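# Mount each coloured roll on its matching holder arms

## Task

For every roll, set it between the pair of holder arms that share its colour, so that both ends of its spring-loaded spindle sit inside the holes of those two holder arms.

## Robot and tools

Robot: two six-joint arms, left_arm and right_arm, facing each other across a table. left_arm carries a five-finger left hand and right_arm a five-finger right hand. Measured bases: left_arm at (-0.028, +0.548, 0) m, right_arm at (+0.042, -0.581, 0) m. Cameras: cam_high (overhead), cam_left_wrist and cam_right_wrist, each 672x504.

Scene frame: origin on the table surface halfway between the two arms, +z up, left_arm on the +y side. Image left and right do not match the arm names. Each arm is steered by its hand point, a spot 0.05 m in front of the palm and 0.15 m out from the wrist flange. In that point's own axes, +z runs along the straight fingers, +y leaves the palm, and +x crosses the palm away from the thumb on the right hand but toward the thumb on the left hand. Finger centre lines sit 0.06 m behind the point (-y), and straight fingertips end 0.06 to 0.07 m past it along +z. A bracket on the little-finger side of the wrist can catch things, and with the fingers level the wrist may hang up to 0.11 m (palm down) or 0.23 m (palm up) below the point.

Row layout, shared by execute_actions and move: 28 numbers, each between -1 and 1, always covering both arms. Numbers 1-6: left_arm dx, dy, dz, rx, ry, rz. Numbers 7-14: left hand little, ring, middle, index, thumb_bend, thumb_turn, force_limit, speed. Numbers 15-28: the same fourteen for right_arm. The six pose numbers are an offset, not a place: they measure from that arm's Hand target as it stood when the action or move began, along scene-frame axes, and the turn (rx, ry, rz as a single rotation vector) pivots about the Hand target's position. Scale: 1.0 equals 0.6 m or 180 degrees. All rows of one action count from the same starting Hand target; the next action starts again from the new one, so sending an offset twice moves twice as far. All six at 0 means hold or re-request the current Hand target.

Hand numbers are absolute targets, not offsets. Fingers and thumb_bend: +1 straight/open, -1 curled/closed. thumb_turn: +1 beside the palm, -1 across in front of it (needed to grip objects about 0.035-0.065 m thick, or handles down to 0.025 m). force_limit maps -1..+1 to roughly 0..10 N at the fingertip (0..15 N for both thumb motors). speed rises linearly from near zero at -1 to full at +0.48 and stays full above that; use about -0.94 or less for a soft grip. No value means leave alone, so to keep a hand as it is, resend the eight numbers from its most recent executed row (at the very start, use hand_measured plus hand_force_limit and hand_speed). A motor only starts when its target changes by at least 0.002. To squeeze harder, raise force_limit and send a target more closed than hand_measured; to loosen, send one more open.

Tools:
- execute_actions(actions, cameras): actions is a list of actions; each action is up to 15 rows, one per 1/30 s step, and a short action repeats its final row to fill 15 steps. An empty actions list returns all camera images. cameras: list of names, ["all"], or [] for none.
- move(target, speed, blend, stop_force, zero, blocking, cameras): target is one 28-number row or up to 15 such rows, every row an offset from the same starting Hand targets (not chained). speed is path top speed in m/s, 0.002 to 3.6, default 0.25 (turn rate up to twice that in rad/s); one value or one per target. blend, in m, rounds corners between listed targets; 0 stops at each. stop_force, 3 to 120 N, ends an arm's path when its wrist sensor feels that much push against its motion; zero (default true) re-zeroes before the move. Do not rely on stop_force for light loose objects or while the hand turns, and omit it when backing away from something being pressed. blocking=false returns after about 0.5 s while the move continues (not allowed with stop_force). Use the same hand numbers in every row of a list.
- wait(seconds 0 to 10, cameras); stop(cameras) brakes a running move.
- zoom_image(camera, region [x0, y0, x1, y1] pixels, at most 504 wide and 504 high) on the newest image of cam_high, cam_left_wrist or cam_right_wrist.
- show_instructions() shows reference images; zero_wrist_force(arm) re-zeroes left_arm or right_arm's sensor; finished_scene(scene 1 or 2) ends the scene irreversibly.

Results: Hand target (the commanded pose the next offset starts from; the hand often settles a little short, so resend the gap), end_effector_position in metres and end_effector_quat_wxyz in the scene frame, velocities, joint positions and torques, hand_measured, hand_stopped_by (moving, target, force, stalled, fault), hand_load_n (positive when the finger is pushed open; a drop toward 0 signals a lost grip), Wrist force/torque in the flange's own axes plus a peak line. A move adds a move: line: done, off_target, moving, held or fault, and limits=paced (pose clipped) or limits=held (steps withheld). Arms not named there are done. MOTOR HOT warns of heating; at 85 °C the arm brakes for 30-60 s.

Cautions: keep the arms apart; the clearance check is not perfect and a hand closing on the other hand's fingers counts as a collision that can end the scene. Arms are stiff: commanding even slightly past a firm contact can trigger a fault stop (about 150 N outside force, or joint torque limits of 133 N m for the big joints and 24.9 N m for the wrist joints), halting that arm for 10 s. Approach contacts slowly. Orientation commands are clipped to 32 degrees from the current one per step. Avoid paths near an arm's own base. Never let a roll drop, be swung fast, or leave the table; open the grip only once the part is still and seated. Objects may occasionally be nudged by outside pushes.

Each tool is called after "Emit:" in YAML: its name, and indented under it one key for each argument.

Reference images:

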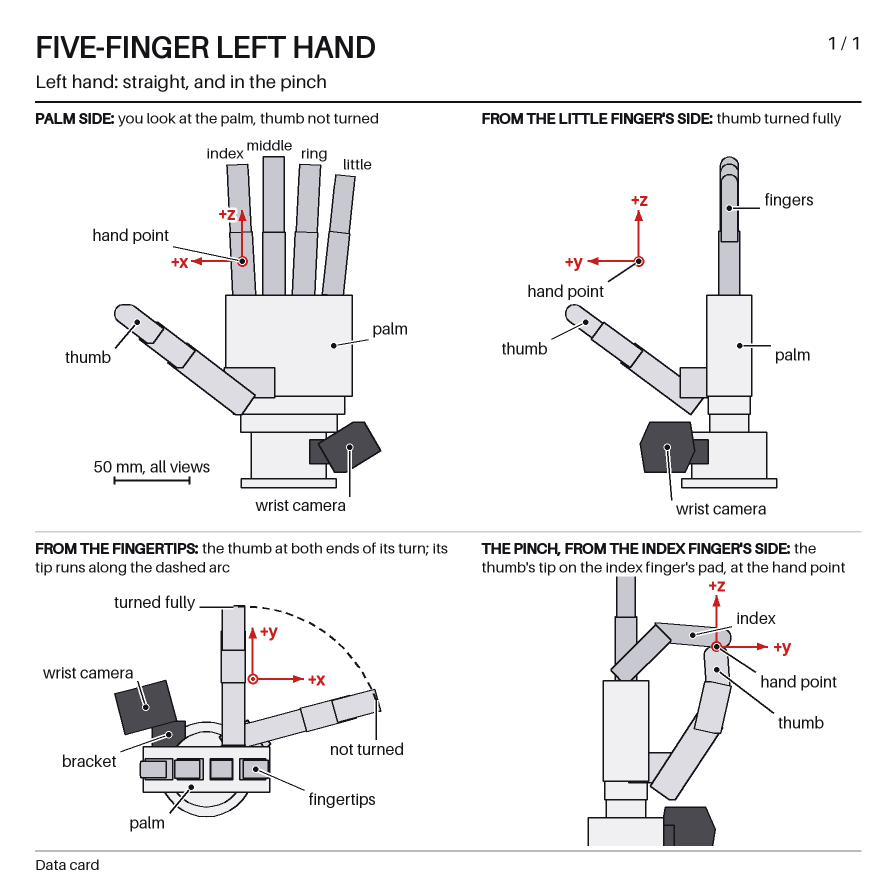

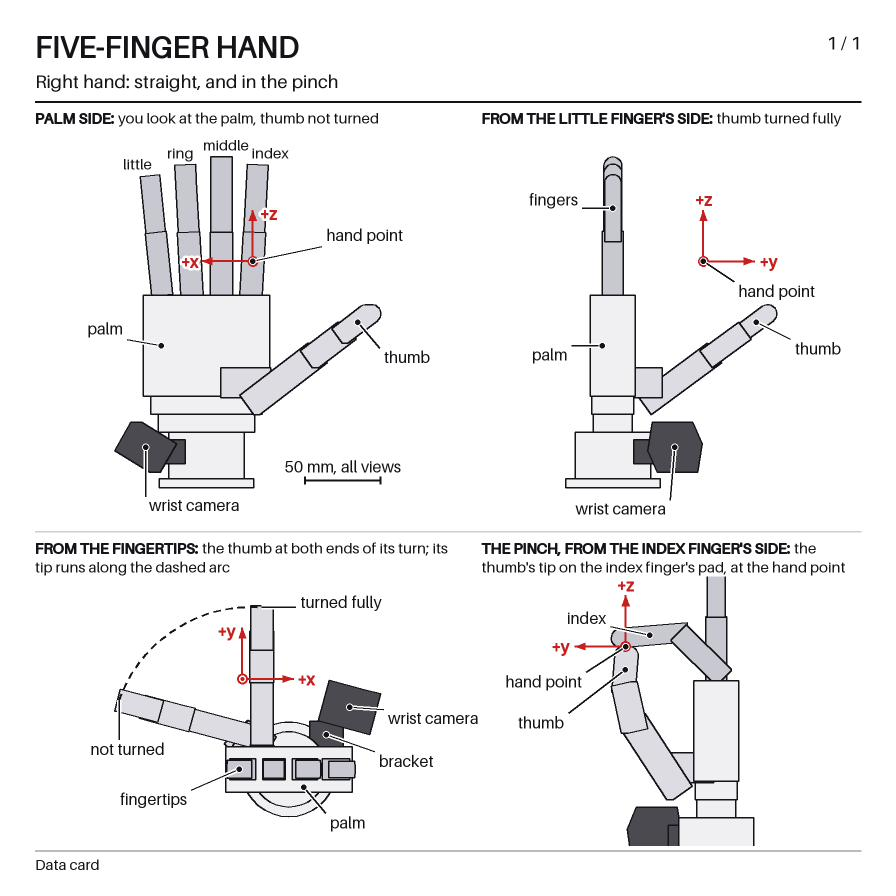

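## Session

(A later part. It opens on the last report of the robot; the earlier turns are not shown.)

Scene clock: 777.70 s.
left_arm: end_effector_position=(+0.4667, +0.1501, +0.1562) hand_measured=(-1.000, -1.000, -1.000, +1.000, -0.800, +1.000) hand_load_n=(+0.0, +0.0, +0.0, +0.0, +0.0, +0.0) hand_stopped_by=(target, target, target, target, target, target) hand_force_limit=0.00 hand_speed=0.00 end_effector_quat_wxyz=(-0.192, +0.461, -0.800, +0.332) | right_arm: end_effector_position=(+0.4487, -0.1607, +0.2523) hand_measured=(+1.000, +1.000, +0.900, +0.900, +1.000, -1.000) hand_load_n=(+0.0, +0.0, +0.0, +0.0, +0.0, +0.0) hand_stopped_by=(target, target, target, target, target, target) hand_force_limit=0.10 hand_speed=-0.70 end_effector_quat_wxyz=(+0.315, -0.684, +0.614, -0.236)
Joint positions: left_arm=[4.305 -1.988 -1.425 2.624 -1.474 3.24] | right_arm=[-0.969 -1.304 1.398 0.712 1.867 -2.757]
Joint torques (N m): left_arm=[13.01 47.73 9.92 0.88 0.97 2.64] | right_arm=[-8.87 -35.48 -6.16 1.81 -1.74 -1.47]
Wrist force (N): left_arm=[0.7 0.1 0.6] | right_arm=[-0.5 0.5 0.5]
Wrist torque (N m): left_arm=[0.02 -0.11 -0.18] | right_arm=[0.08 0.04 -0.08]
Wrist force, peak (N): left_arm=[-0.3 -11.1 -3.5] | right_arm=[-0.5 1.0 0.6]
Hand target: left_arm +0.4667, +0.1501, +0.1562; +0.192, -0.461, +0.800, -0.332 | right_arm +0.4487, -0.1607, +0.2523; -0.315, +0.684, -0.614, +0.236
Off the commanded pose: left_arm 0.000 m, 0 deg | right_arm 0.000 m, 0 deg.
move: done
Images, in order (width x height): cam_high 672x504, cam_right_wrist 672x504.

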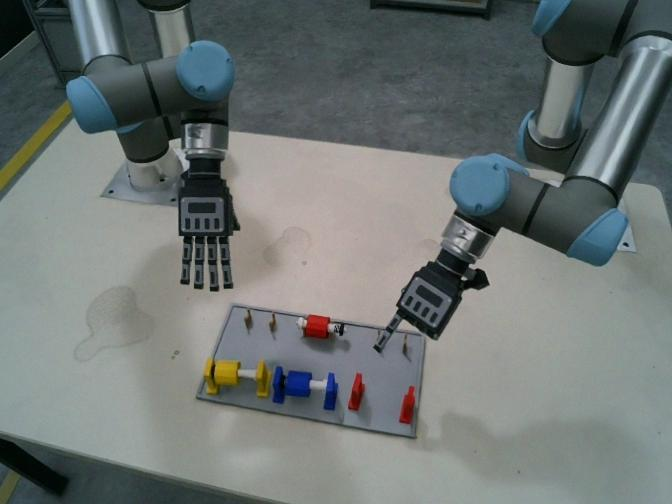

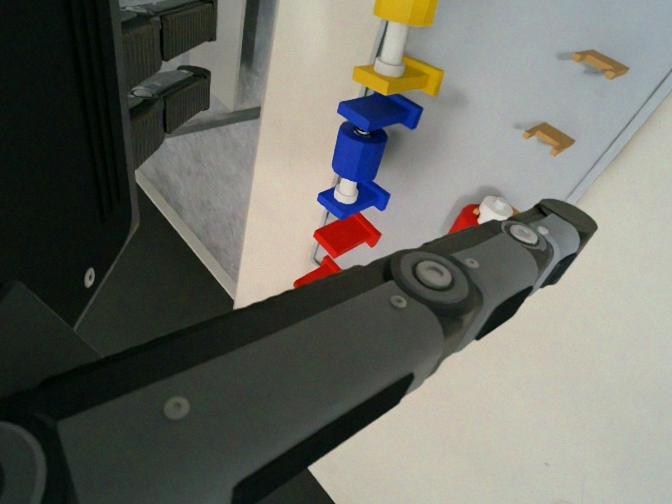

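Emit:
move:
  target:
    - [-0.1112,-0.0835,-0.0437,0,0,0.1667,1,1,0.9,0.9,1,-1,0.2,-0.7,0,0,0,0,0,0,1,1,0.9,0.9,1.0,-1,0.1,-0.7]
  speed: 0.12
  cameras: ["cam_high","cam_left_wrist","cam_right_wrist"]

Scene clock: 783.27 s.
left_arm: end_effector_position=(+0.3999, +0.1000, +0.1300) hand_measured=(+1.000, +1.000, +0.900, +0.900, +1.000, -1.000) hand_load_n=(+0.0, +0.0, +0.0, +0.0, +0.0, +0.0) hand_stopped_by=(target, target, target, target, target, target) hand_force_limit=0.20 hand_speed=-0.70 end_effector_quat_wxyz=(-0.271, +0.653, -0.654, +0.271) | right_arm: end_effector_position=(+0.4487, -0.1607, +0.2523) hand_measured=(+1.000, +1.000, +0.900, +0.900, +1.000, -1.000) hand_load_n=(+0.0, +0.0, +0.0, +0.0, +0.0, +0.0) hand_stopped_by=(target, target, target, target, target, target) hand_force_limit=0.10 hand_speed=-0.70 end_effector_quat_wxyz=(+0.315, -0.684, +0.614, -0.236)
Joint positions: left_arm=[3.998 -2.062 -1.409 2.558 -2.04 2.612] | right_arm=[-0.969 -1.304 1.398 0.712 1.867 -2.757]
Joint torques (N m): left_arm=[-13.94 28.53 30.13 -2.8 -2.08 -2.44] | right_arm=[-7.53 -37.18 -5.88 1.86 -1.63 -1.57]
Wrist force (N): left_arm=[1.3 0.1 0.3] | right_arm=[0.0 0.7 0.6]
Wrist torque (N m): left_arm=[0.06 -0.23 -0.04] | right_arm=[0.10 -0.03 -0.04]
Wrist force, peak (N): left_arm=[1.7 0.2 0.3] | right_arm=[-0.4 1.1 0.6]
Hand target: left_arm +0.3999, +0.1000, +0.1300; -0.271, +0.653, -0.654, +0.271 | right_arm +0.4487, -0.1607, +0.2523; -0.315, +0.684, -0.614, +0.236
Off the commanded pose: left_arm 0.000 m, 0 deg | right_arm 0.000 m, 0 deg.
move: done

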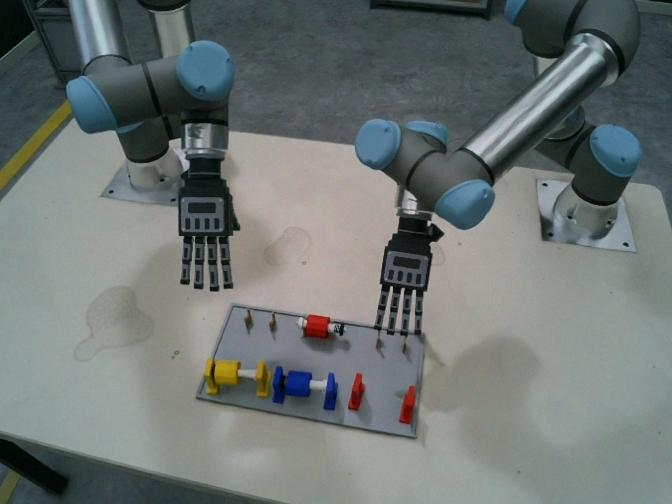

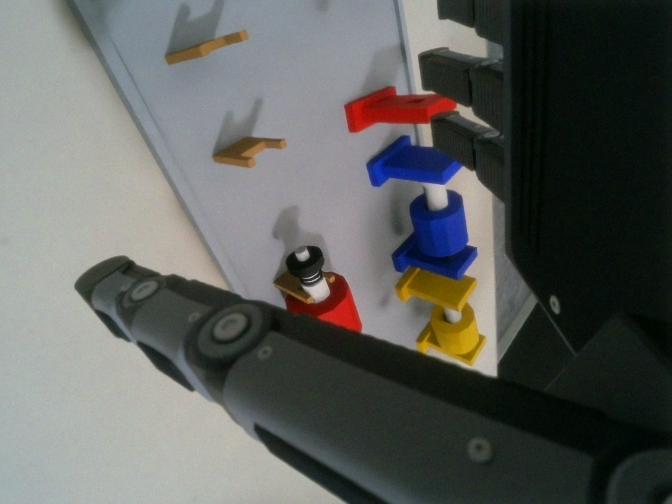

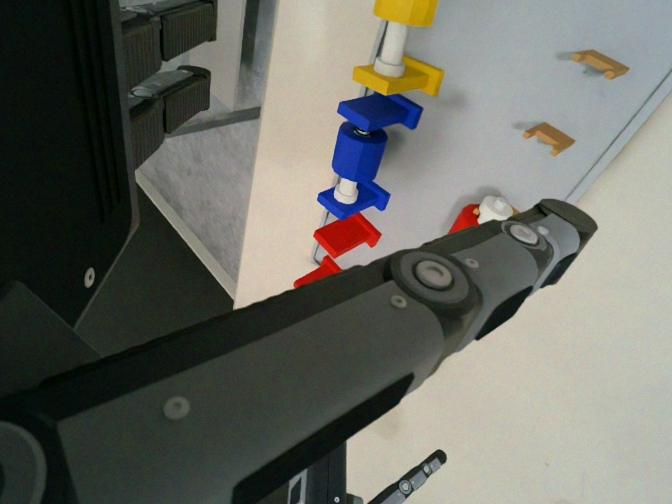

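Emit:
zoom_image:
  camera: "cam_left_wrist"
  region: [340, 70, 500, 230]

Emit:
zoom_image:
  camera: "cam_left_wrist"
  region: [260, 230, 380, 340]

Scaled by 3.150 from the camera's 672x504 image, which has a finer 960x720 frame.

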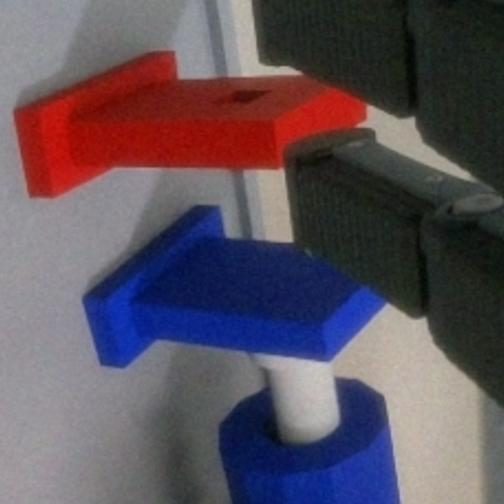

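Scaled by 4.200 from the camera's 672x504 image, which has a finer 960x720 frame.

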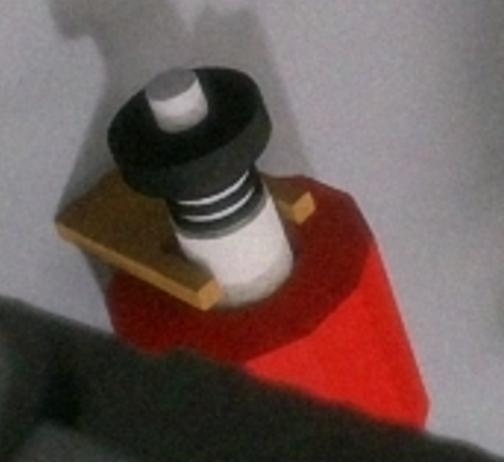

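Emit:
zoom_image:
  camera: "cam_left_wrist"
  region: [380, 180, 500, 380]

Scaled by 2.520 from the camera's 672x504 image, which has a finer 960x720 frame.

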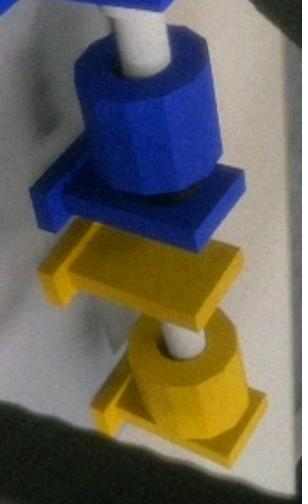

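Emit:
zoom_image:
  camera: "cam_high"
  region: [285, 300, 365, 350]

Scaled by 6.300 from the camera's 672x504 image, which has a finer 960x720 frame.

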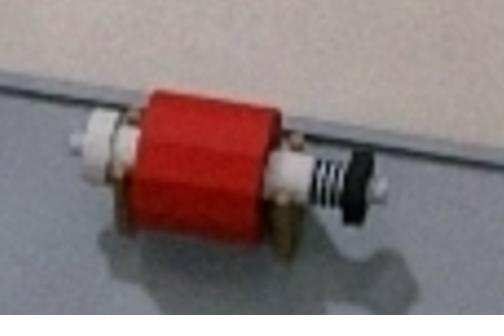

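Emit:
move:
  target:
    - [0.0135,-0.215,0.0,0,0,0,1,1,0.9,0.9,1,-1,0.2,-0.7,-0.03,-0.15,0,0,0,0,1,1,0.9,0.9,1.0,-1,0.1,-0.7]
  speed: 0.12

Emit:
move:
  target:
    - [0.0,0.0,-0.0507,0,0,0,1,1,0.9,0.9,1,-1,0.2,-0.7,0,0,0,0,0,0,1,1,0.9,0.9,1.0,-1,0.1,-0.7]
  speed: 0.08
  cameras: ["cam_high","cam_left_wrist"]

Scene clock: 788.63 s.
left_arm: end_effector_position=(+0.4080, -0.0290, +0.1300) hand_measured=(+1.000, +1.000, +0.900, +0.900, +1.000, -1.000) hand_load_n=(+0.0, +0.0, +0.0, +0.0, +0.0, +0.0) hand_stopped_by=(target, target, target, target, target, target) hand_force_limit=0.20 hand_speed=-0.70 end_effector_quat_wxyz=(-0.271, +0.653, -0.654, +0.271) | right_arm: end_effector_position=(+0.4307, -0.2507, +0.2523) hand_measured=(+1.000, +1.000, +0.900, +0.900, +1.000, -1.000) hand_load_n=(+0.0, +0.0, +0.0, +0.0, +0.0, +0.0) hand_stopped_by=(target, target, target, target, target, target) hand_force_limit=0.10 hand_speed=-0.70 end_effector_quat_wxyz=(+0.315, -0.684, +0.614, -0.236)
Joint positions: left_arm=[3.84 -2.37 -0.912 2.295 -2.132 2.465] | right_arm=[-1.146 -1.508 1.633 0.651 1.742 -2.887]
Joint torques (N m): left_arm=[-13.25 38.52 31.38 -3.09 -2.19 -2.54] | right_arm=[-8.74 -28.92 -5.23 -0.91 -2.29 -1.66]
Wrist force (N): left_arm=[0.8 0.0 0.2] | right_arm=[-0.6 1.0 0.3]
Wrist torque (N m): left_arm=[0.05 -0.18 0.00] | right_arm=[0.21 0.07 -0.08]
Wrist force, peak (N): left_arm=[1.6 0.4 0.5] | right_arm=[-0.4 1.3 0.6]
Hand target: left_arm +0.4080, -0.0290, +0.1300; -0.271, +0.653, -0.654, +0.271 | right_arm +0.4307, -0.2507, +0.2523; -0.315, +0.684, -0.614, +0.236
Off the commanded pose: left_arm 0.000 m, 0 deg | right_arm 0.000 m, 0 deg.
move: done

Scene clock: 789.57 s.
left_arm: end_effector_position=(+0.4080, -0.0290, +0.0997) hand_measured=(+1.000, +1.000, +0.900, +0.900, +1.000, -1.000) hand_load_n=(-0.5, +0.0, -0.5, +0.0, +0.0, +0.0) hand_stopped_by=(target, target, target, target, target, target) hand_force_limit=0.20 hand_speed=-0.70 end_effector_quat_wxyz=(-0.271, +0.653, -0.654, +0.271) | right_arm: end_effector_position=(+0.4307, -0.2507, +0.2523) hand_measured=(+1.000, +1.000, +0.900, +0.900, +1.000, -1.000) hand_load_n=(+0.0, +0.0, +0.0, +0.0, +0.0, +0.0) hand_stopped_by=(target, target, target, target, target, target) hand_force_limit=0.10 hand_speed=-0.70 end_effector_quat_wxyz=(+0.315, -0.684, +0.614, -0.236)
Joint positions: left_arm=[3.84 -2.385 -0.963 2.361 -2.132 2.465] | right_arm=[-1.146 -1.508 1.633 0.651 1.742 -2.887]
Joint torques (N m): left_arm=[-10.15 39.5 5.46 0.31 0.05 1.97] | right_arm=[-8.91 -28.88 -7.45 -0.87 -2.23 -1.54]
Wrist force (N): left_arm=[0.9 -0.2 0.3] | right_arm=[-0.4 1.1 0.1]
Wrist torque (N m): left_arm=[0.01 -0.18 -0.01] | right_arm=[0.24 0.03 -0.06]
Wrist force, peak (N): left_arm=[1.0 0.2 0.7] | right_arm=[-0.8 1.1 0.3]
Hand target: left_arm +0.4080, -0.0290, +0.0996; -0.271, +0.653, -0.654, +0.271 | right_arm +0.4307, -0.2507, +0.2523; -0.315, +0.684, -0.614, +0.236
Off the commanded pose: left_arm 0.000 m, 0 deg | right_arm 0.000 m, 0 deg.
move: done
Images, in order (width x height): cam_high 672x504, cam_left_wrist 672x504.

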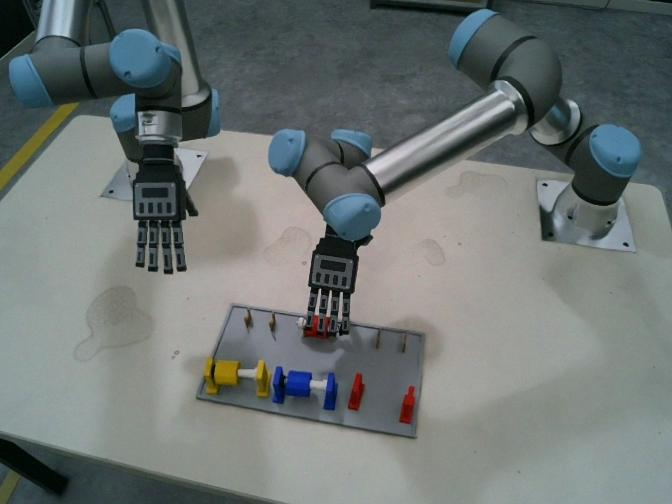

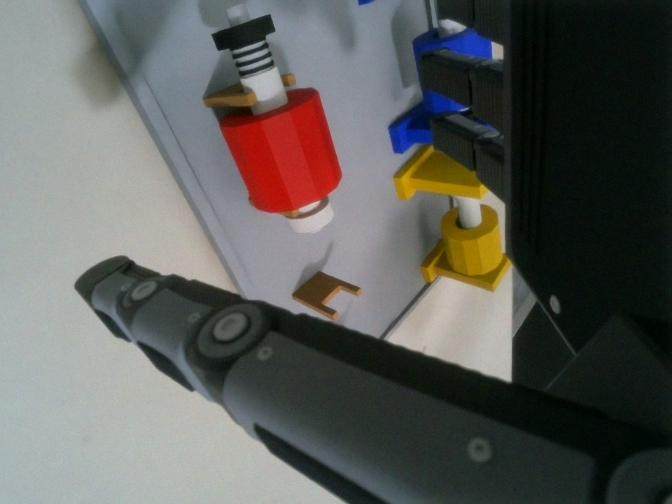

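Emit:
zoom_image:
  camera: "cam_high"
  region: [285, 270, 365, 350]

Scaled by 6.300 from the camera's 672x504 image, which has a finer 960x720 frame.

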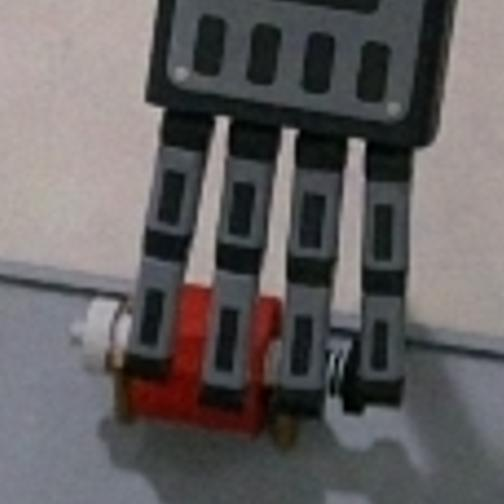

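Emit:
move:
  target:
    - [0.059,-0.01,-0.059,0,0,0,1,1,0.9,0.9,1,-1,0.2,-0.7,0,0,0,0,0,0,1,1,0.9,0.9,1.0,-1,0.1,-0.7]
  speed: 0.06
  stop_force: 5
  cameras: ["cam_high","cam_left_wrist"]

Emit:
zoom_image:
  camera: "cam_high"
  region: [285, 280, 365, 360]

Scene clock: 792.87 s.
left_arm: end_effector_position=(+0.4434, -0.0350, +0.0642) hand_measured=(+1.000, +1.000, +0.900, +0.900, +1.000, -1.000) hand_load_n=(+0.0, +0.0, +0.0, +0.0, +0.0, +0.0) hand_stopped_by=(target, target, target, target, target, target) hand_force_limit=0.20 hand_speed=-0.70 end_effector_quat_wxyz=(-0.271, +0.653, -0.654, +0.271) | right_arm: end_effector_position=(+0.4307, -0.2507, +0.2523) hand_measured=(+1.000, +1.000, +0.900, +0.900, +1.000, -1.000) hand_load_n=(+0.0, +0.0, +0.0, +0.0, +0.0, +0.5) hand_stopped_by=(target, target, target, target, target, target) hand_force_limit=0.10 hand_speed=-0.70 end_effector_quat_wxyz=(+0.315, -0.684, +0.614, -0.236)
Joint positions: left_arm=[3.876 -2.471 -0.894 2.396 -2.112 2.499] | right_arm=[-1.146 -1.508 1.633 0.651 1.742 -2.887]
Joint torques (N m): left_arm=[12.79 41.74 31.4 0.05 0.75 2.36] | right_arm=[-8.48 -28.83 -7.88 -0.84 -1.91 -1.6]
Wrist force (N): left_arm=[1.4 0.2 0.3] | right_arm=[-0.4 1.0 0.3]
Wrist torque (N m): left_arm=[0.03 -0.28 -0.15] | right_arm=[0.22 0.03 -0.06]
Wrist force, peak (N): left_arm=[1.4 -0.2 0.4] | right_arm=[-0.7 1.1 0.6]
Hand target: left_arm +0.4434, -0.0350, +0.0642; -0.271, +0.653, -0.654, +0.271 | right_arm +0.4307, -0.2507, +0.2523; -0.315, +0.684, -0.614, +0.236
Off the commanded pose: left_arm 0.000 m, 0 deg | right_arm 0.000 m, 0 deg.
move: done
Images, in order (width x height): cam_high 672x504, cam_left_wrist 672x504.

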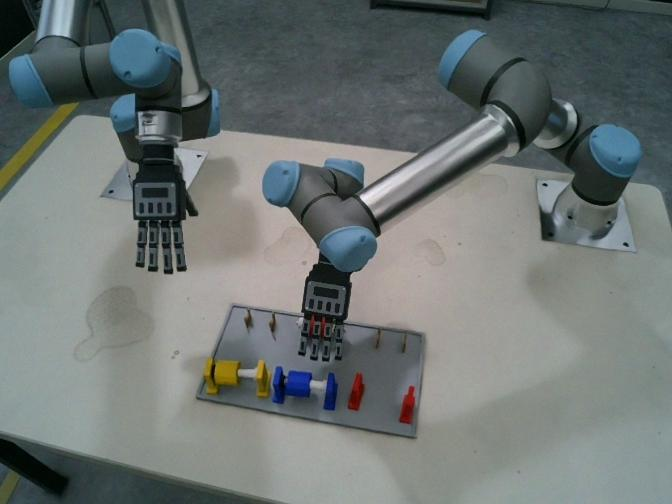

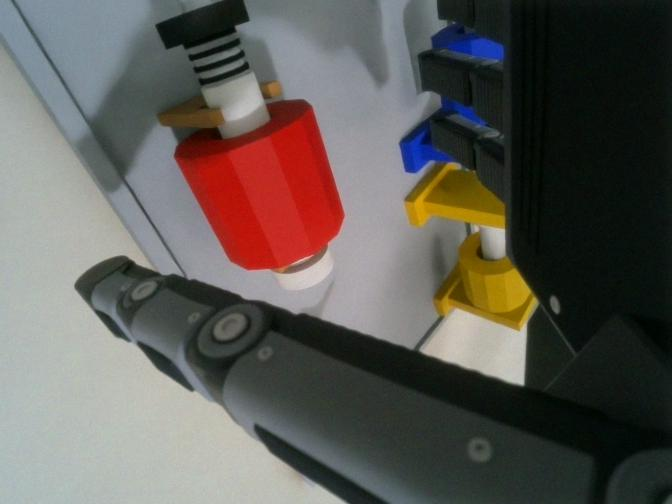

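Scaled by 6.300 from the camera's 672x504 image, which has a finer 960x720 frame.

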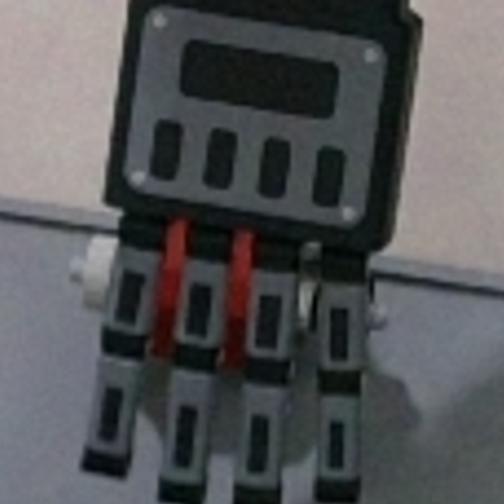

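Emit:
move:
  target:
    - [0,0.015,0,0,0,0,1,1,0.9,0.9,1,-1,0.2,-0.7,0,0,0,0,0,0,1,1,0.9,0.9,1.0,-1,0.1,-0.7]
    - [0.0352,0.015,-0.0353,0,0,0,1,1,0.9,0.9,1,-1,0.2,-0.7,0,0,0,0,0,0,1,1,0.9,0.9,1.0,-1,0.1,-0.7]
  speed: 0.04
  stop_force: 5
  cameras: ["cam_high","cam_left_wrist"]

Emit:
zoom_image:
  camera: "cam_high"
  region: [285, 280, 365, 360]

Scene clock: 795.40 s.
left_arm: end_effector_position=(+0.4646, -0.0260, +0.0430) hand_measured=(+1.000, +1.000, +0.900, +0.900, +1.000, -1.000) hand_load_n=(-0.5, +0.0, +0.0, +0.0, +0.0, +0.0) hand_stopped_by=(target, target, target, target, target, target) hand_force_limit=0.20 hand_speed=-0.70 end_effector_quat_wxyz=(-0.271, +0.653, -0.654, +0.271) | right_arm: end_effector_position=(+0.4307, -0.2507, +0.2523) hand_measured=(+1.000, +1.000, +0.900, +0.900, +1.000, -1.000) hand_load_n=(-0.5, +0.0, -0.5, +0.0, +0.0, +0.0) hand_stopped_by=(target, target, target, target, target, target) hand_force_limit=0.10 hand_speed=-0.70 end_effector_quat_wxyz=(+0.315, -0.684, +0.614, -0.236)
Joint positions: left_arm=[3.91 -2.493 -0.903 2.445 -2.093 2.531] | right_arm=[-1.146 -1.508 1.633 0.651 1.742 -2.887]
Joint torques (N m): left_arm=[12.85 41.7 31.68 0.39 0.57 2.5] | right_arm=[-8.12 -28.47 -6.34 -0.77 -1.79 -1.43]
Wrist force (N): left_arm=[1.2 0.2 0.3] | right_arm=[-0.5 1.0 0.1]
Wrist torque (N m): left_arm=[0.05 -0.26 -0.18] | right_arm=[0.23 0.05 -0.06]
Wrist force, peak (N): left_arm=[1.4 -0.1 0.3] | right_arm=[-0.8 1.3 0.4]
Hand target: left_arm +0.4646, -0.0260, +0.0430; -0.271, +0.653, -0.654, +0.271 | right_arm +0.4307, -0.2507, +0.2523; -0.315, +0.684, -0.614, +0.236
Off the commanded pose: left_arm 0.000 m, 0 deg | right_arm 0.000 m, 0 deg.
move: done
Images, in order (width x height): cam_high 672x504, cam_left_wrist 672x504.

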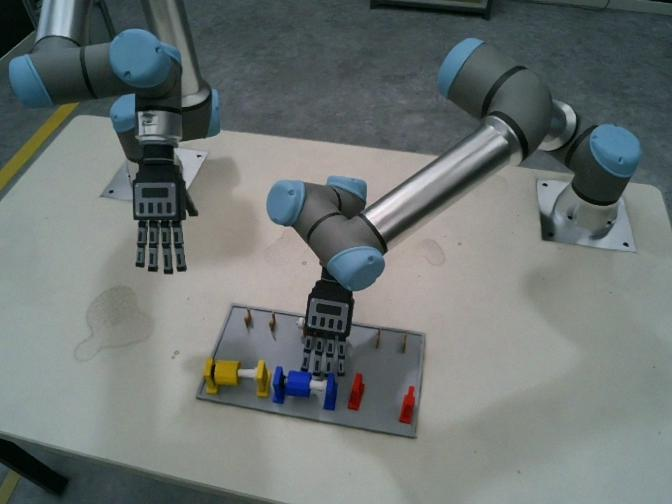

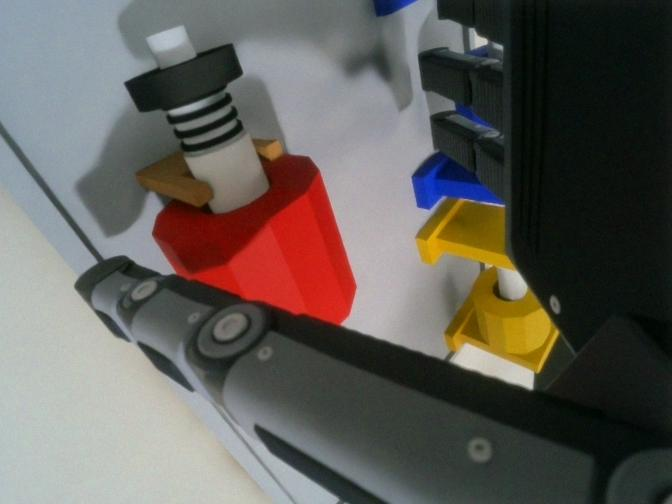

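Scaled by 6.300 from the camera's 672x504 image, which has a finer 960x720 frame.

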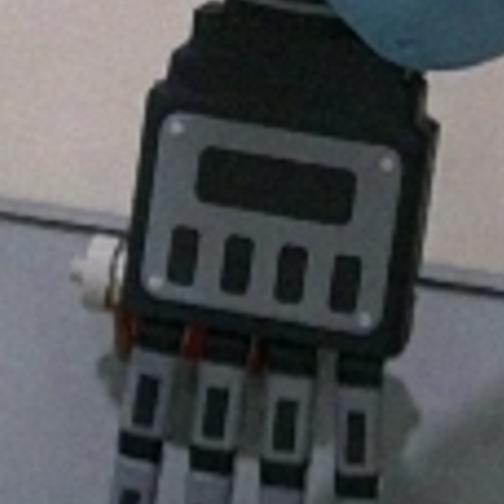

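Emit:
move:
  target:
    - [0,-0.0083,0,0,0,0,1,1,0.9,0.9,1,-1,0.2,-0.7,0,0,0,0,0,0,1,1,0.9,0.9,1.0,-1,0.1,-0.7]
  speed: 0.04

Emit:
execute_actions:
  actions:
    - [[0,0,0,0,0,0,1,1,0.25,0.25,0.65,-1,-0.6,-0.5,0,0,0,0,0,0,1,1,0.9,0.9,1.0,-1,0.1,-0.7]]

Emit:
wait:
  seconds: 0.7

Emit:
execute_actions:
  actions:
    - [[0,0,0,0,0,0,1,1,-0.3,-0.3,-0.1,-1,-0.6,-0.94,0,0,0,0,0,0,1,1,0.9,0.9,1.0,-1,0.1,-0.7]]

Emit:
wait:
  seconds: 3.5
  cameras: ["cam_high","cam_left_wrist"]

Scene clock: 796.97 s.
left_arm: end_effector_position=(+0.4646, -0.0309, +0.0430) hand_measured=(+1.000, +1.000, +0.900, +0.900, +1.000, -1.000) hand_load_n=(+0.0, +0.0, +0.0, +0.0, +0.0, +0.0) hand_stopped_by=(target, target, target, target, target, target) hand_force_limit=0.20 hand_speed=-0.70 end_effector_quat_wxyz=(-0.271, +0.653, -0.654, +0.271) | right_arm: end_effector_position=(+0.4307, -0.2507, +0.2523) hand_measured=(+1.000, +1.000, +0.900, +0.900, +1.000, -1.000) hand_load_n=(+0.0, +0.0, +0.0, -0.5, +0.0, +0.0) hand_stopped_by=(target, target, target, target, target, target) hand_force_limit=0.10 hand_speed=-0.70 end_effector_quat_wxyz=(+0.315, -0.684, +0.614, -0.236)
Joint positions: left_arm=[3.904 -2.506 -0.88 2.431 -2.096 2.526] | right_arm=[-1.146 -1.508 1.633 0.651 1.742 -2.887]
Joint torques (N m): left_arm=[-13.41 42.67 30.25 -3.2 -2.18 -2.53] | right_arm=[-7.11 -30.43 -6.51 -0.72 -2.06 -1.57]
Wrist force (N): left_arm=[1.2 0.1 0.2] | right_arm=[-0.3 0.7 0.5]
Wrist torque (N m): left_arm=[0.02 -0.27 -0.01] | right_arm=[0.16 0.01 -0.06]
Wrist force, peak (N): left_arm=[1.3 0.3 0.4] | right_arm=[-0.3 1.5 0.0]
Hand target: left_arm +0.4646, -0.0310, +0.0430; -0.271, +0.653, -0.654, +0.271 | right_arm +0.4307, -0.2507, +0.2523; -0.315, +0.684, -0.614, +0.236
Off the commanded pose: left_arm 0.000 m, 0 deg | right_arm 0.000 m, 0 deg.
move: done

Scene clock: 797.73 s.
left_arm: end_effector_position=(+0.4645, -0.0310, +0.0430) hand_measured=(+1.000, +1.000, +0.250, +0.250, +0.792, -1.000) hand_load_n=(+0.0, +0.0, +0.0, +0.0, +5.0, +0.5) hand_stopped_by=(target, target, target, target, force, target) hand_force_limit=-0.60 hand_speed=-0.50 end_effector_quat_wxyz=(-0.271, +0.653, -0.654, +0.271) | right_arm: end_effector_position=(+0.4307, -0.2507, +0.2523) hand_measured=(+1.000, +1.000, +0.900, +0.900, +1.000, -1.000) hand_load_n=(+0.0, +0.0, +0.0, +0.0, +0.0, +0.0) hand_stopped_by=(target, target, target, target, target, target) hand_force_limit=0.10 hand_speed=-0.70 end_effector_quat_wxyz=(+0.315, -0.684, +0.614, -0.236)
Joint positions: left_arm=[3.904 -2.506 -0.879 2.431 -2.096 2.526] | right_arm=[-1.146 -1.508 1.633 0.651 1.742 -2.887]
Joint torques (N m): left_arm=[-6.3 43.12 31.24 0.25 -1.76 -2.59] | right_arm=[-8.66 -30.35 -6.09 -0.78 -2.23 -1.3]
Wrist force (N): left_arm=[1.0 2.8 -2.1] | right_arm=[-0.6 1.1 0.2]
Wrist torque (N m): left_arm=[0.05 -0.31 -0.06] | right_arm=[0.24 0.06 -0.07]
Wrist force, peak (N): left_arm=[1.0 3.7 -2.7] | right_arm=[-0.7 1.2 0.3]
Hand target: left_arm +0.4646, -0.0310, +0.0430; -0.271, +0.653, -0.654, +0.271 | right_arm +0.4307, -0.2507, +0.2523; -0.315, +0.684, -0.614, +0.236
Off the commanded pose: left_arm 0.000 m, 0 deg | right_arm 0.000 m, 0 deg.
Step readings (end_effector_position of left_arm | right_arm):
0: (+0.4646, -0.0309, +0.0430) | (+0.4307, -0.2507, +0.2523)
1: (+0.4646, -0.0309, +0.0430) | (+0.4307, -0.2507, +0.2523)
2: (+0.4646, -0.0309, +0.0430) | (+0.4307, -0.2507, +0.2523)
4: (+0.4646, -0.0310, +0.0430) | (+0.4307, -0.2507, +0.2523)
8: (+0.4646, -0.0310, +0.0430) | (+0.4307, -0.2507, +0.2523)
15: (+0.4645, -0.0310, +0.0430) | (+0.4307, -0.2507, +0.2523)

Scene clock: 798.43 s.
left_arm: end_effector_position=(+0.4645, -0.0310, +0.0430) hand_measured=(+1.000, +1.000, +0.250, +0.250, +0.792, -1.000) hand_load_n=(+0.0, +0.0, +0.0, +0.0, +5.0, +0.5) hand_stopped_by=(target, target, target, target, force, target) hand_force_limit=-0.60 hand_speed=-0.50 end_effector_quat_wxyz=(-0.271, +0.653, -0.654, +0.271) | right_arm: end_effector_position=(+0.4307, -0.2507, +0.2523) hand_measured=(+1.000, +1.000, +0.900, +0.900, +1.000, -1.000) hand_load_n=(-0.5, +0.0, +0.0, +0.0, +0.0, +0.0) hand_stopped_by=(target, target, target, target, target, target) hand_force_limit=0.10 hand_speed=-0.70 end_effector_quat_wxyz=(+0.315, -0.684, +0.614, -0.236)
Joint positions: left_arm=[3.904 -2.506 -0.879 2.431 -2.096 2.526] | right_arm=[-1.146 -1.508 1.633 0.651 1.742 -2.887]
Joint torques (N m): left_arm=[3.55 44.01 30.88 0.89 -1.34 -2.49] | right_arm=[-9.64 -29.55 -8.04 -0.63 -2.01 -1.43]
Wrist force (N): left_arm=[1.0 2.9 -2.2] | right_arm=[-0.4 1.1 0.5]
Wrist torque (N m): left_arm=[0.07 -0.30 -0.07] | right_arm=[0.22 0.04 -0.06]
Wrist force, peak (N): left_arm=[1.1 3.0 -2.3] | right_arm=[-0.3 1.4 0.6]
Hand target: left_arm +0.4646, -0.0310, +0.0430; -0.271, +0.653, -0.654, +0.271 | right_arm +0.4307, -0.2507, +0.2523; -0.315, +0.684, -0.614, +0.236
Off the commanded pose: left_arm 0.000 m, 0 deg | right_arm 0.000 m, 0 deg.
wait: 0.70 s; at rest by 0.17 s

Scene clock: 800.50 s.
left_arm: end_effector_position=(+0.4646, -0.0310, +0.0430) hand_measured=(+1.000, +1.000, -0.048, -0.054, +0.792, -1.000) hand_load_n=(+0.0, +0.0, +2.0, +3.0, +6.0, -1.0) hand_stopped_by=(target, target, force, force, force, target) hand_force_limit=-0.60 hand_speed=-0.94 end_effector_quat_wxyz=(-0.271, +0.653, -0.654, +0.271) | right_arm: end_effector_position=(+0.4307, -0.2507, +0.2523) hand_measured=(+1.000, +1.000, +0.900, +0.900, +1.000, -1.000) hand_load_n=(+0.0, +0.0, +0.0, +0.0, +0.0, +0.0) hand_stopped_by=(target, target, target, target, target, target) hand_force_limit=0.10 hand_speed=-0.70 end_effector_quat_wxyz=(+0.315, -0.684, +0.614, -0.236)
Joint positions: left_arm=[3.904 -2.506 -0.879 2.431 -2.096 2.526] | right_arm=[-1.146 -1.508 1.633 0.651 1.742 -2.887]
Joint torques (N m): left_arm=[12.54 45.79 30.51 -0.38 -0.26 -2.53] | right_arm=[-9.31 -28.9 -5.7 -0.7 -1.93 -1.54]
Wrist force (N): left_arm=[1.4 1.1 0.3] | right_arm=[-0.8 1.0 0.2]
Wrist torque (N m): left_arm=[0.05 -0.29 -0.03] | right_arm=[0.22 0.10 -0.08]
Wrist force, peak (N): left_arm=[1.1 2.9 -2.5] | right_arm=[-0.6 1.2 0.6]
Hand target: left_arm +0.4646, -0.0310, +0.0430; -0.271, +0.653, -0.654, +0.271 | right_arm +0.4307, -0.2507, +0.2523; -0.315, +0.684, -0.614, +0.236
Off the commanded pose: left_arm 0.000 m, 0 deg | right_arm 0.000 m, 0 deg.
Step readings (end_effector_position of left_arm | right_arm):
0: (+0.4645, -0.0310, +0.0430) | (+0.4307, -0.2507, +0.2523)
1: (+0.4645, -0.0310, +0.0430) | (+0.4307, -0.2507, +0.2523)
2: (+0.4645, -0.0310, +0.0430) | (+0.4307, -0.2507, +0.2523)
4: (+0.4645, -0.0310, +0.0430) | (+0.4307, -0.2507, +0.2523)
8: (+0.4645, -0.0310, +0.0430) | (+0.4307, -0.2507, +0.2523)
15: (+0.4645, -0.0310, +0.0430) | (+0.4307, -0.2507, +0.2523)

Scene clock: 804.00 s.
left_arm: end_effector_position=(+0.4646, -0.0310, +0.0430) hand_measured=(+1.000, +1.000, -0.048, -0.054, +0.792, -1.000) hand_load_n=(+0.0, +0.0, +2.0, +3.0, +6.0, -1.0) hand_stopped_by=(target, target, force, force, force, target) hand_force_limit=-0.60 hand_speed=-0.94 end_effector_quat_wxyz=(-0.271, +0.653, -0.654, +0.271) | right_arm: end_effector_position=(+0.4307, -0.2507, +0.2523) hand_measured=(+1.000, +1.000, +0.900, +0.900, +1.000, -1.000) hand_load_n=(+0.0, +0.0, +0.0, +0.0, +0.0, +0.0) hand_stopped_by=(target, target, target, target, target, target) hand_force_limit=0.10 hand_speed=-0.70 end_effector_quat_wxyz=(+0.315, -0.684, +0.614, -0.236)
Joint positions: left_arm=[3.904 -2.506 -0.879 2.431 -2.096 2.526] | right_arm=[-1.146 -1.508 1.633 0.651 1.742 -2.887]
Joint torques (N m): left_arm=[-0.44 49.89 31.1 -2.25 0.07 -2.34] | right_arm=[-8.45 -29.51 -7.3 -0.59 -1.98 -1.36]
Wrist force (N): left_arm=[1.3 1.1 0.0] | right_arm=[-0.4 0.8 0.3]
Wrist torque (N m): left_arm=[0.06 -0.28 -0.04] | right_arm=[0.18 0.03 -0.07]
Wrist force, peak (N): left_arm=[1.7 1.1 0.2] | right_arm=[-0.7 1.1 0.7]
Hand target: left_arm +0.4646, -0.0310, +0.0430; -0.271, +0.653, -0.654, +0.271 | right_arm +0.4307, -0.2507, +0.2523; -0.315, +0.684, -0.614, +0.236
Off the commanded pose: left_arm 0.000 m, 0 deg | right_arm 0.000 m, 0 deg.
wait: 3.50 s; at rest by 0.17 s
Images, in order (width x height): cam_high 672x504, cam_left_wrist 672x504.

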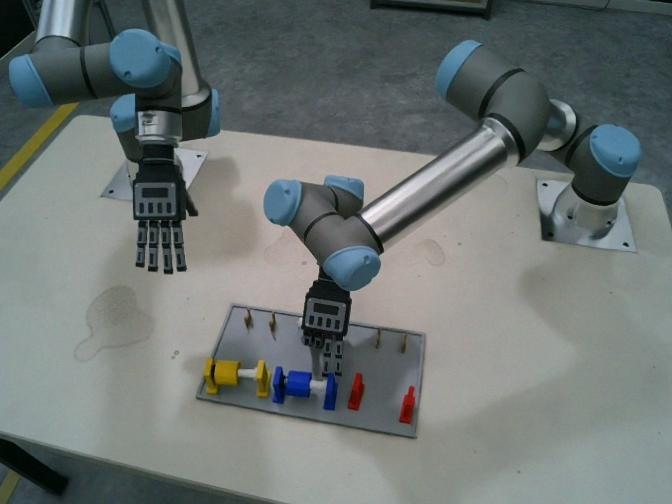

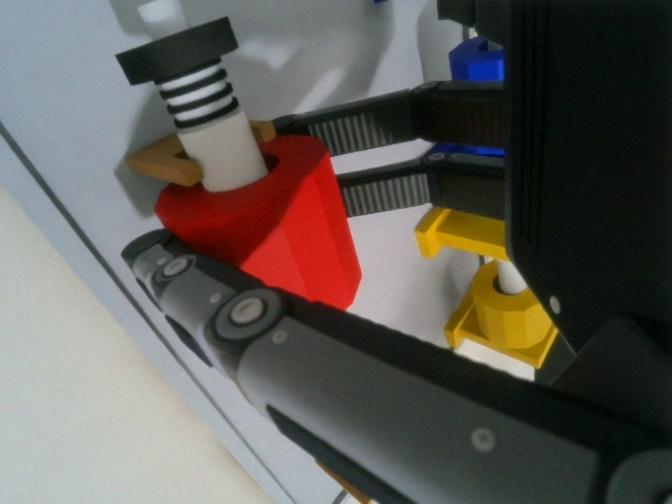

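Emit:
execute_actions:
  actions:
    - [[0,0,0,0,0,0,1,1,0.25,0.25,1.0,-1,-0.6,-0.5,0,0,0,0,0,0,1,1,0.9,0.9,1.0,-1,0.1,-0.7]]

Emit:
move:
  target:
    - [0,0,0,0,0,0,1,1,0.9,0.9,1,-1,0.2,-0.7,0,0,0,0,0,0,1,1,0.9,0.9,1.0,-1,0.1,-0.7]
    - [-0.0052,-0.0192,0.0052,0,0,0,1,1,0.9,0.9,1,-1,0.2,-0.7,0,0,0,0,0,0,1,1,0.9,0.9,1.0,-1,0.1,-0.7]
  speed: 0.04
  cameras: ["cam_high","cam_left_wrist"]

Emit:
zoom_image:
  camera: "cam_high"
  region: [285, 290, 365, 390]

Scene clock: 805.17 s.
left_arm: end_effector_position=(+0.4646, -0.0310, +0.0430) hand_measured=(+1.000, +1.000, +0.250, +0.250, +1.000, -1.000) hand_load_n=(+0.0, +0.0, +0.0, +0.0, -0.5, +0.0) hand_stopped_by=(target, target, target, target, target, target) hand_force_limit=-0.60 hand_speed=-0.50 end_effector_quat_wxyz=(-0.271, +0.653, -0.654, +0.271) | right_arm: end_effector_position=(+0.4307, -0.2507, +0.2523) hand_measured=(+1.000, +1.000, +0.900, +0.900, +1.000, -1.000) hand_load_n=(+0.0, +0.0, +0.0, -0.5, +0.0, +0.0) hand_stopped_by=(target, target, target, target, target, target) hand_force_limit=0.10 hand_speed=-0.70 end_effector_quat_wxyz=(+0.315, -0.684, +0.614, -0.236)
Joint positions: left_arm=[3.904 -2.506 -0.879 2.431 -2.096 2.526] | right_arm=[-1.146 -1.508 1.633 0.651 1.742 -2.887]
Joint torques (N m): left_arm=[-4.81 49.71 31.07 -2.51 0.08 -2.24] | right_arm=[-9.38 -27.76 -7.3 -0.53 -2.21 -1.3]
Wrist force (N): left_arm=[1.2 0.2 0.3] | right_arm=[-0.5 1.0 0.4]
Wrist torque (N m): left_arm=[0.04 -0.28 -0.02] | right_arm=[0.21 0.05 -0.06]
Wrist force, peak (N): left_arm=[1.5 1.1 0.4] | right_arm=[-0.8 1.3 0.2]
Hand target: left_arm +0.4646, -0.0310, +0.0430; -0.271, +0.653, -0.654, +0.271 | right_arm +0.4307, -0.2507, +0.2523; -0.315, +0.684, -0.614, +0.236
Off the commanded pose: left_arm 0.000 m, 0 deg | right_arm 0.000 m, 0 deg.
Step readings (end_effector_position of left_arm | right_arm):
0: (+0.4646, -0.0310, +0.0430) | (+0.4307, -0.2507, +0.2523)
1: (+0.4646, -0.0310, +0.0430) | (+0.4307, -0.2507, +0.2523)
2: (+0.4646, -0.0310, +0.0430) | (+0.4307, -0.2507, +0.2523)
4: (+0.4646, -0.0310, +0.0430) | (+0.4307, -0.2507, +0.2523)
8: (+0.4646, -0.0310, +0.0430) | (+0.4307, -0.2507, +0.2523)
15: (+0.4646, -0.0310, +0.0430) | (+0.4307, -0.2507, +0.2523)

Scene clock: 807.17 s.
left_arm: end_effector_position=(+0.4615, -0.0424, +0.0461) hand_measured=(+1.000, +1.000, +0.900, +0.900, +1.000, -1.000) hand_load_n=(+0.0, +0.0, +0.0, +0.0, +0.0, +0.0) hand_stopped_by=(target, target, target, target, target, target) hand_force_limit=0.20 hand_speed=-0.70 end_effector_quat_wxyz=(-0.271, +0.653, -0.654, +0.271) | right_arm: end_effector_position=(+0.4307, -0.2507, +0.2523) hand_measured=(+1.000, +1.000, +0.900, +0.900, +1.000, -1.000) hand_load_n=(+0.0, +0.0, +0.0, +0.0, +0.0, +0.0) hand_stopped_by=(target, target, target, target, target, target) hand_force_limit=0.10 hand_speed=-0.70 end_effector_quat_wxyz=(+0.315, -0.684, +0.614, -0.236)
Joint positions: left_arm=[3.888 -2.531 -0.827 2.395 -2.105 2.511] | right_arm=[-1.146 -1.508 1.633 0.651 1.742 -2.887]
Joint torques (N m): left_arm=[-13.39 42.24 30.9 -3.1 -2.14 -2.66] | right_arm=[-9.3 -29.26 -6.29 -0.83 -2.13 -1.31]
Wrist force (N): left_arm=[1.0 0.2 0.4] | right_arm=[-0.5 1.1 0.4]
Wrist torque (N m): left_arm=[0.02 -0.25 -0.01] | right_arm=[0.22 0.04 -0.06]
Wrist force, peak (N): left_arm=[1.5 0.2 0.4] | right_arm=[-0.8 1.3 0.4]
Hand target: left_arm +0.4614, -0.0425, +0.0461; -0.271, +0.653, -0.654, +0.271 | right_arm +0.4307, -0.2507, +0.2523; -0.315, +0.684, -0.614, +0.236
Off the commanded pose: left_arm 0.000 m, 0 deg | right_arm 0.000 m, 0 deg.
move: done
Images, in order (width x height): cam_high 672x504, cam_left_wrist 672x504.

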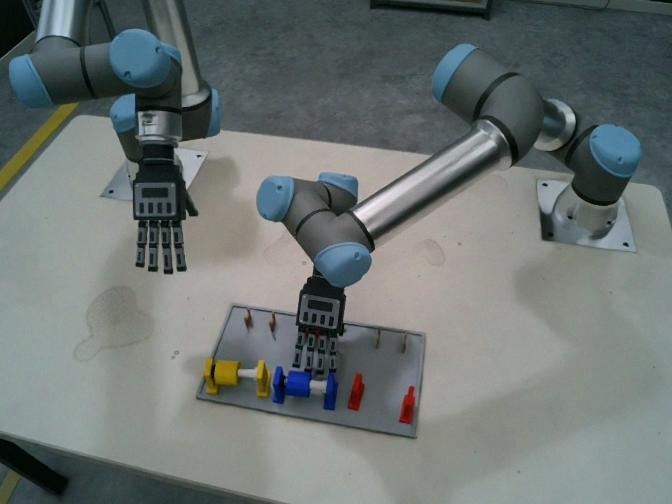

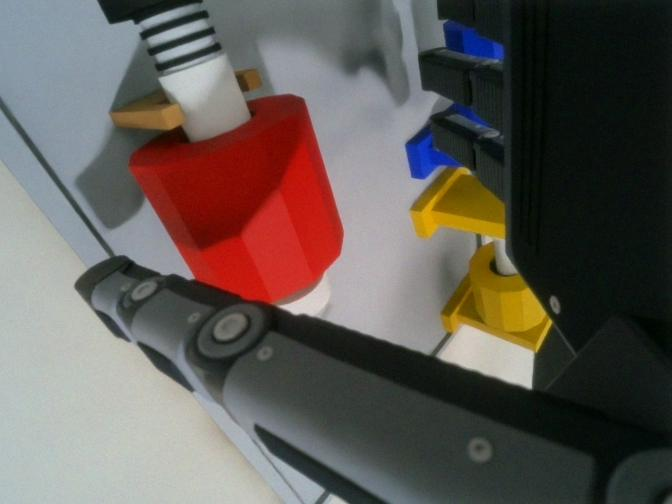

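Scaled by 5.040 from the camera's 672x504 image, which has a finer 960x720 frame.

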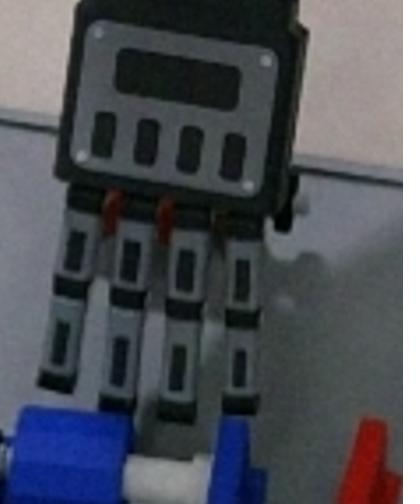

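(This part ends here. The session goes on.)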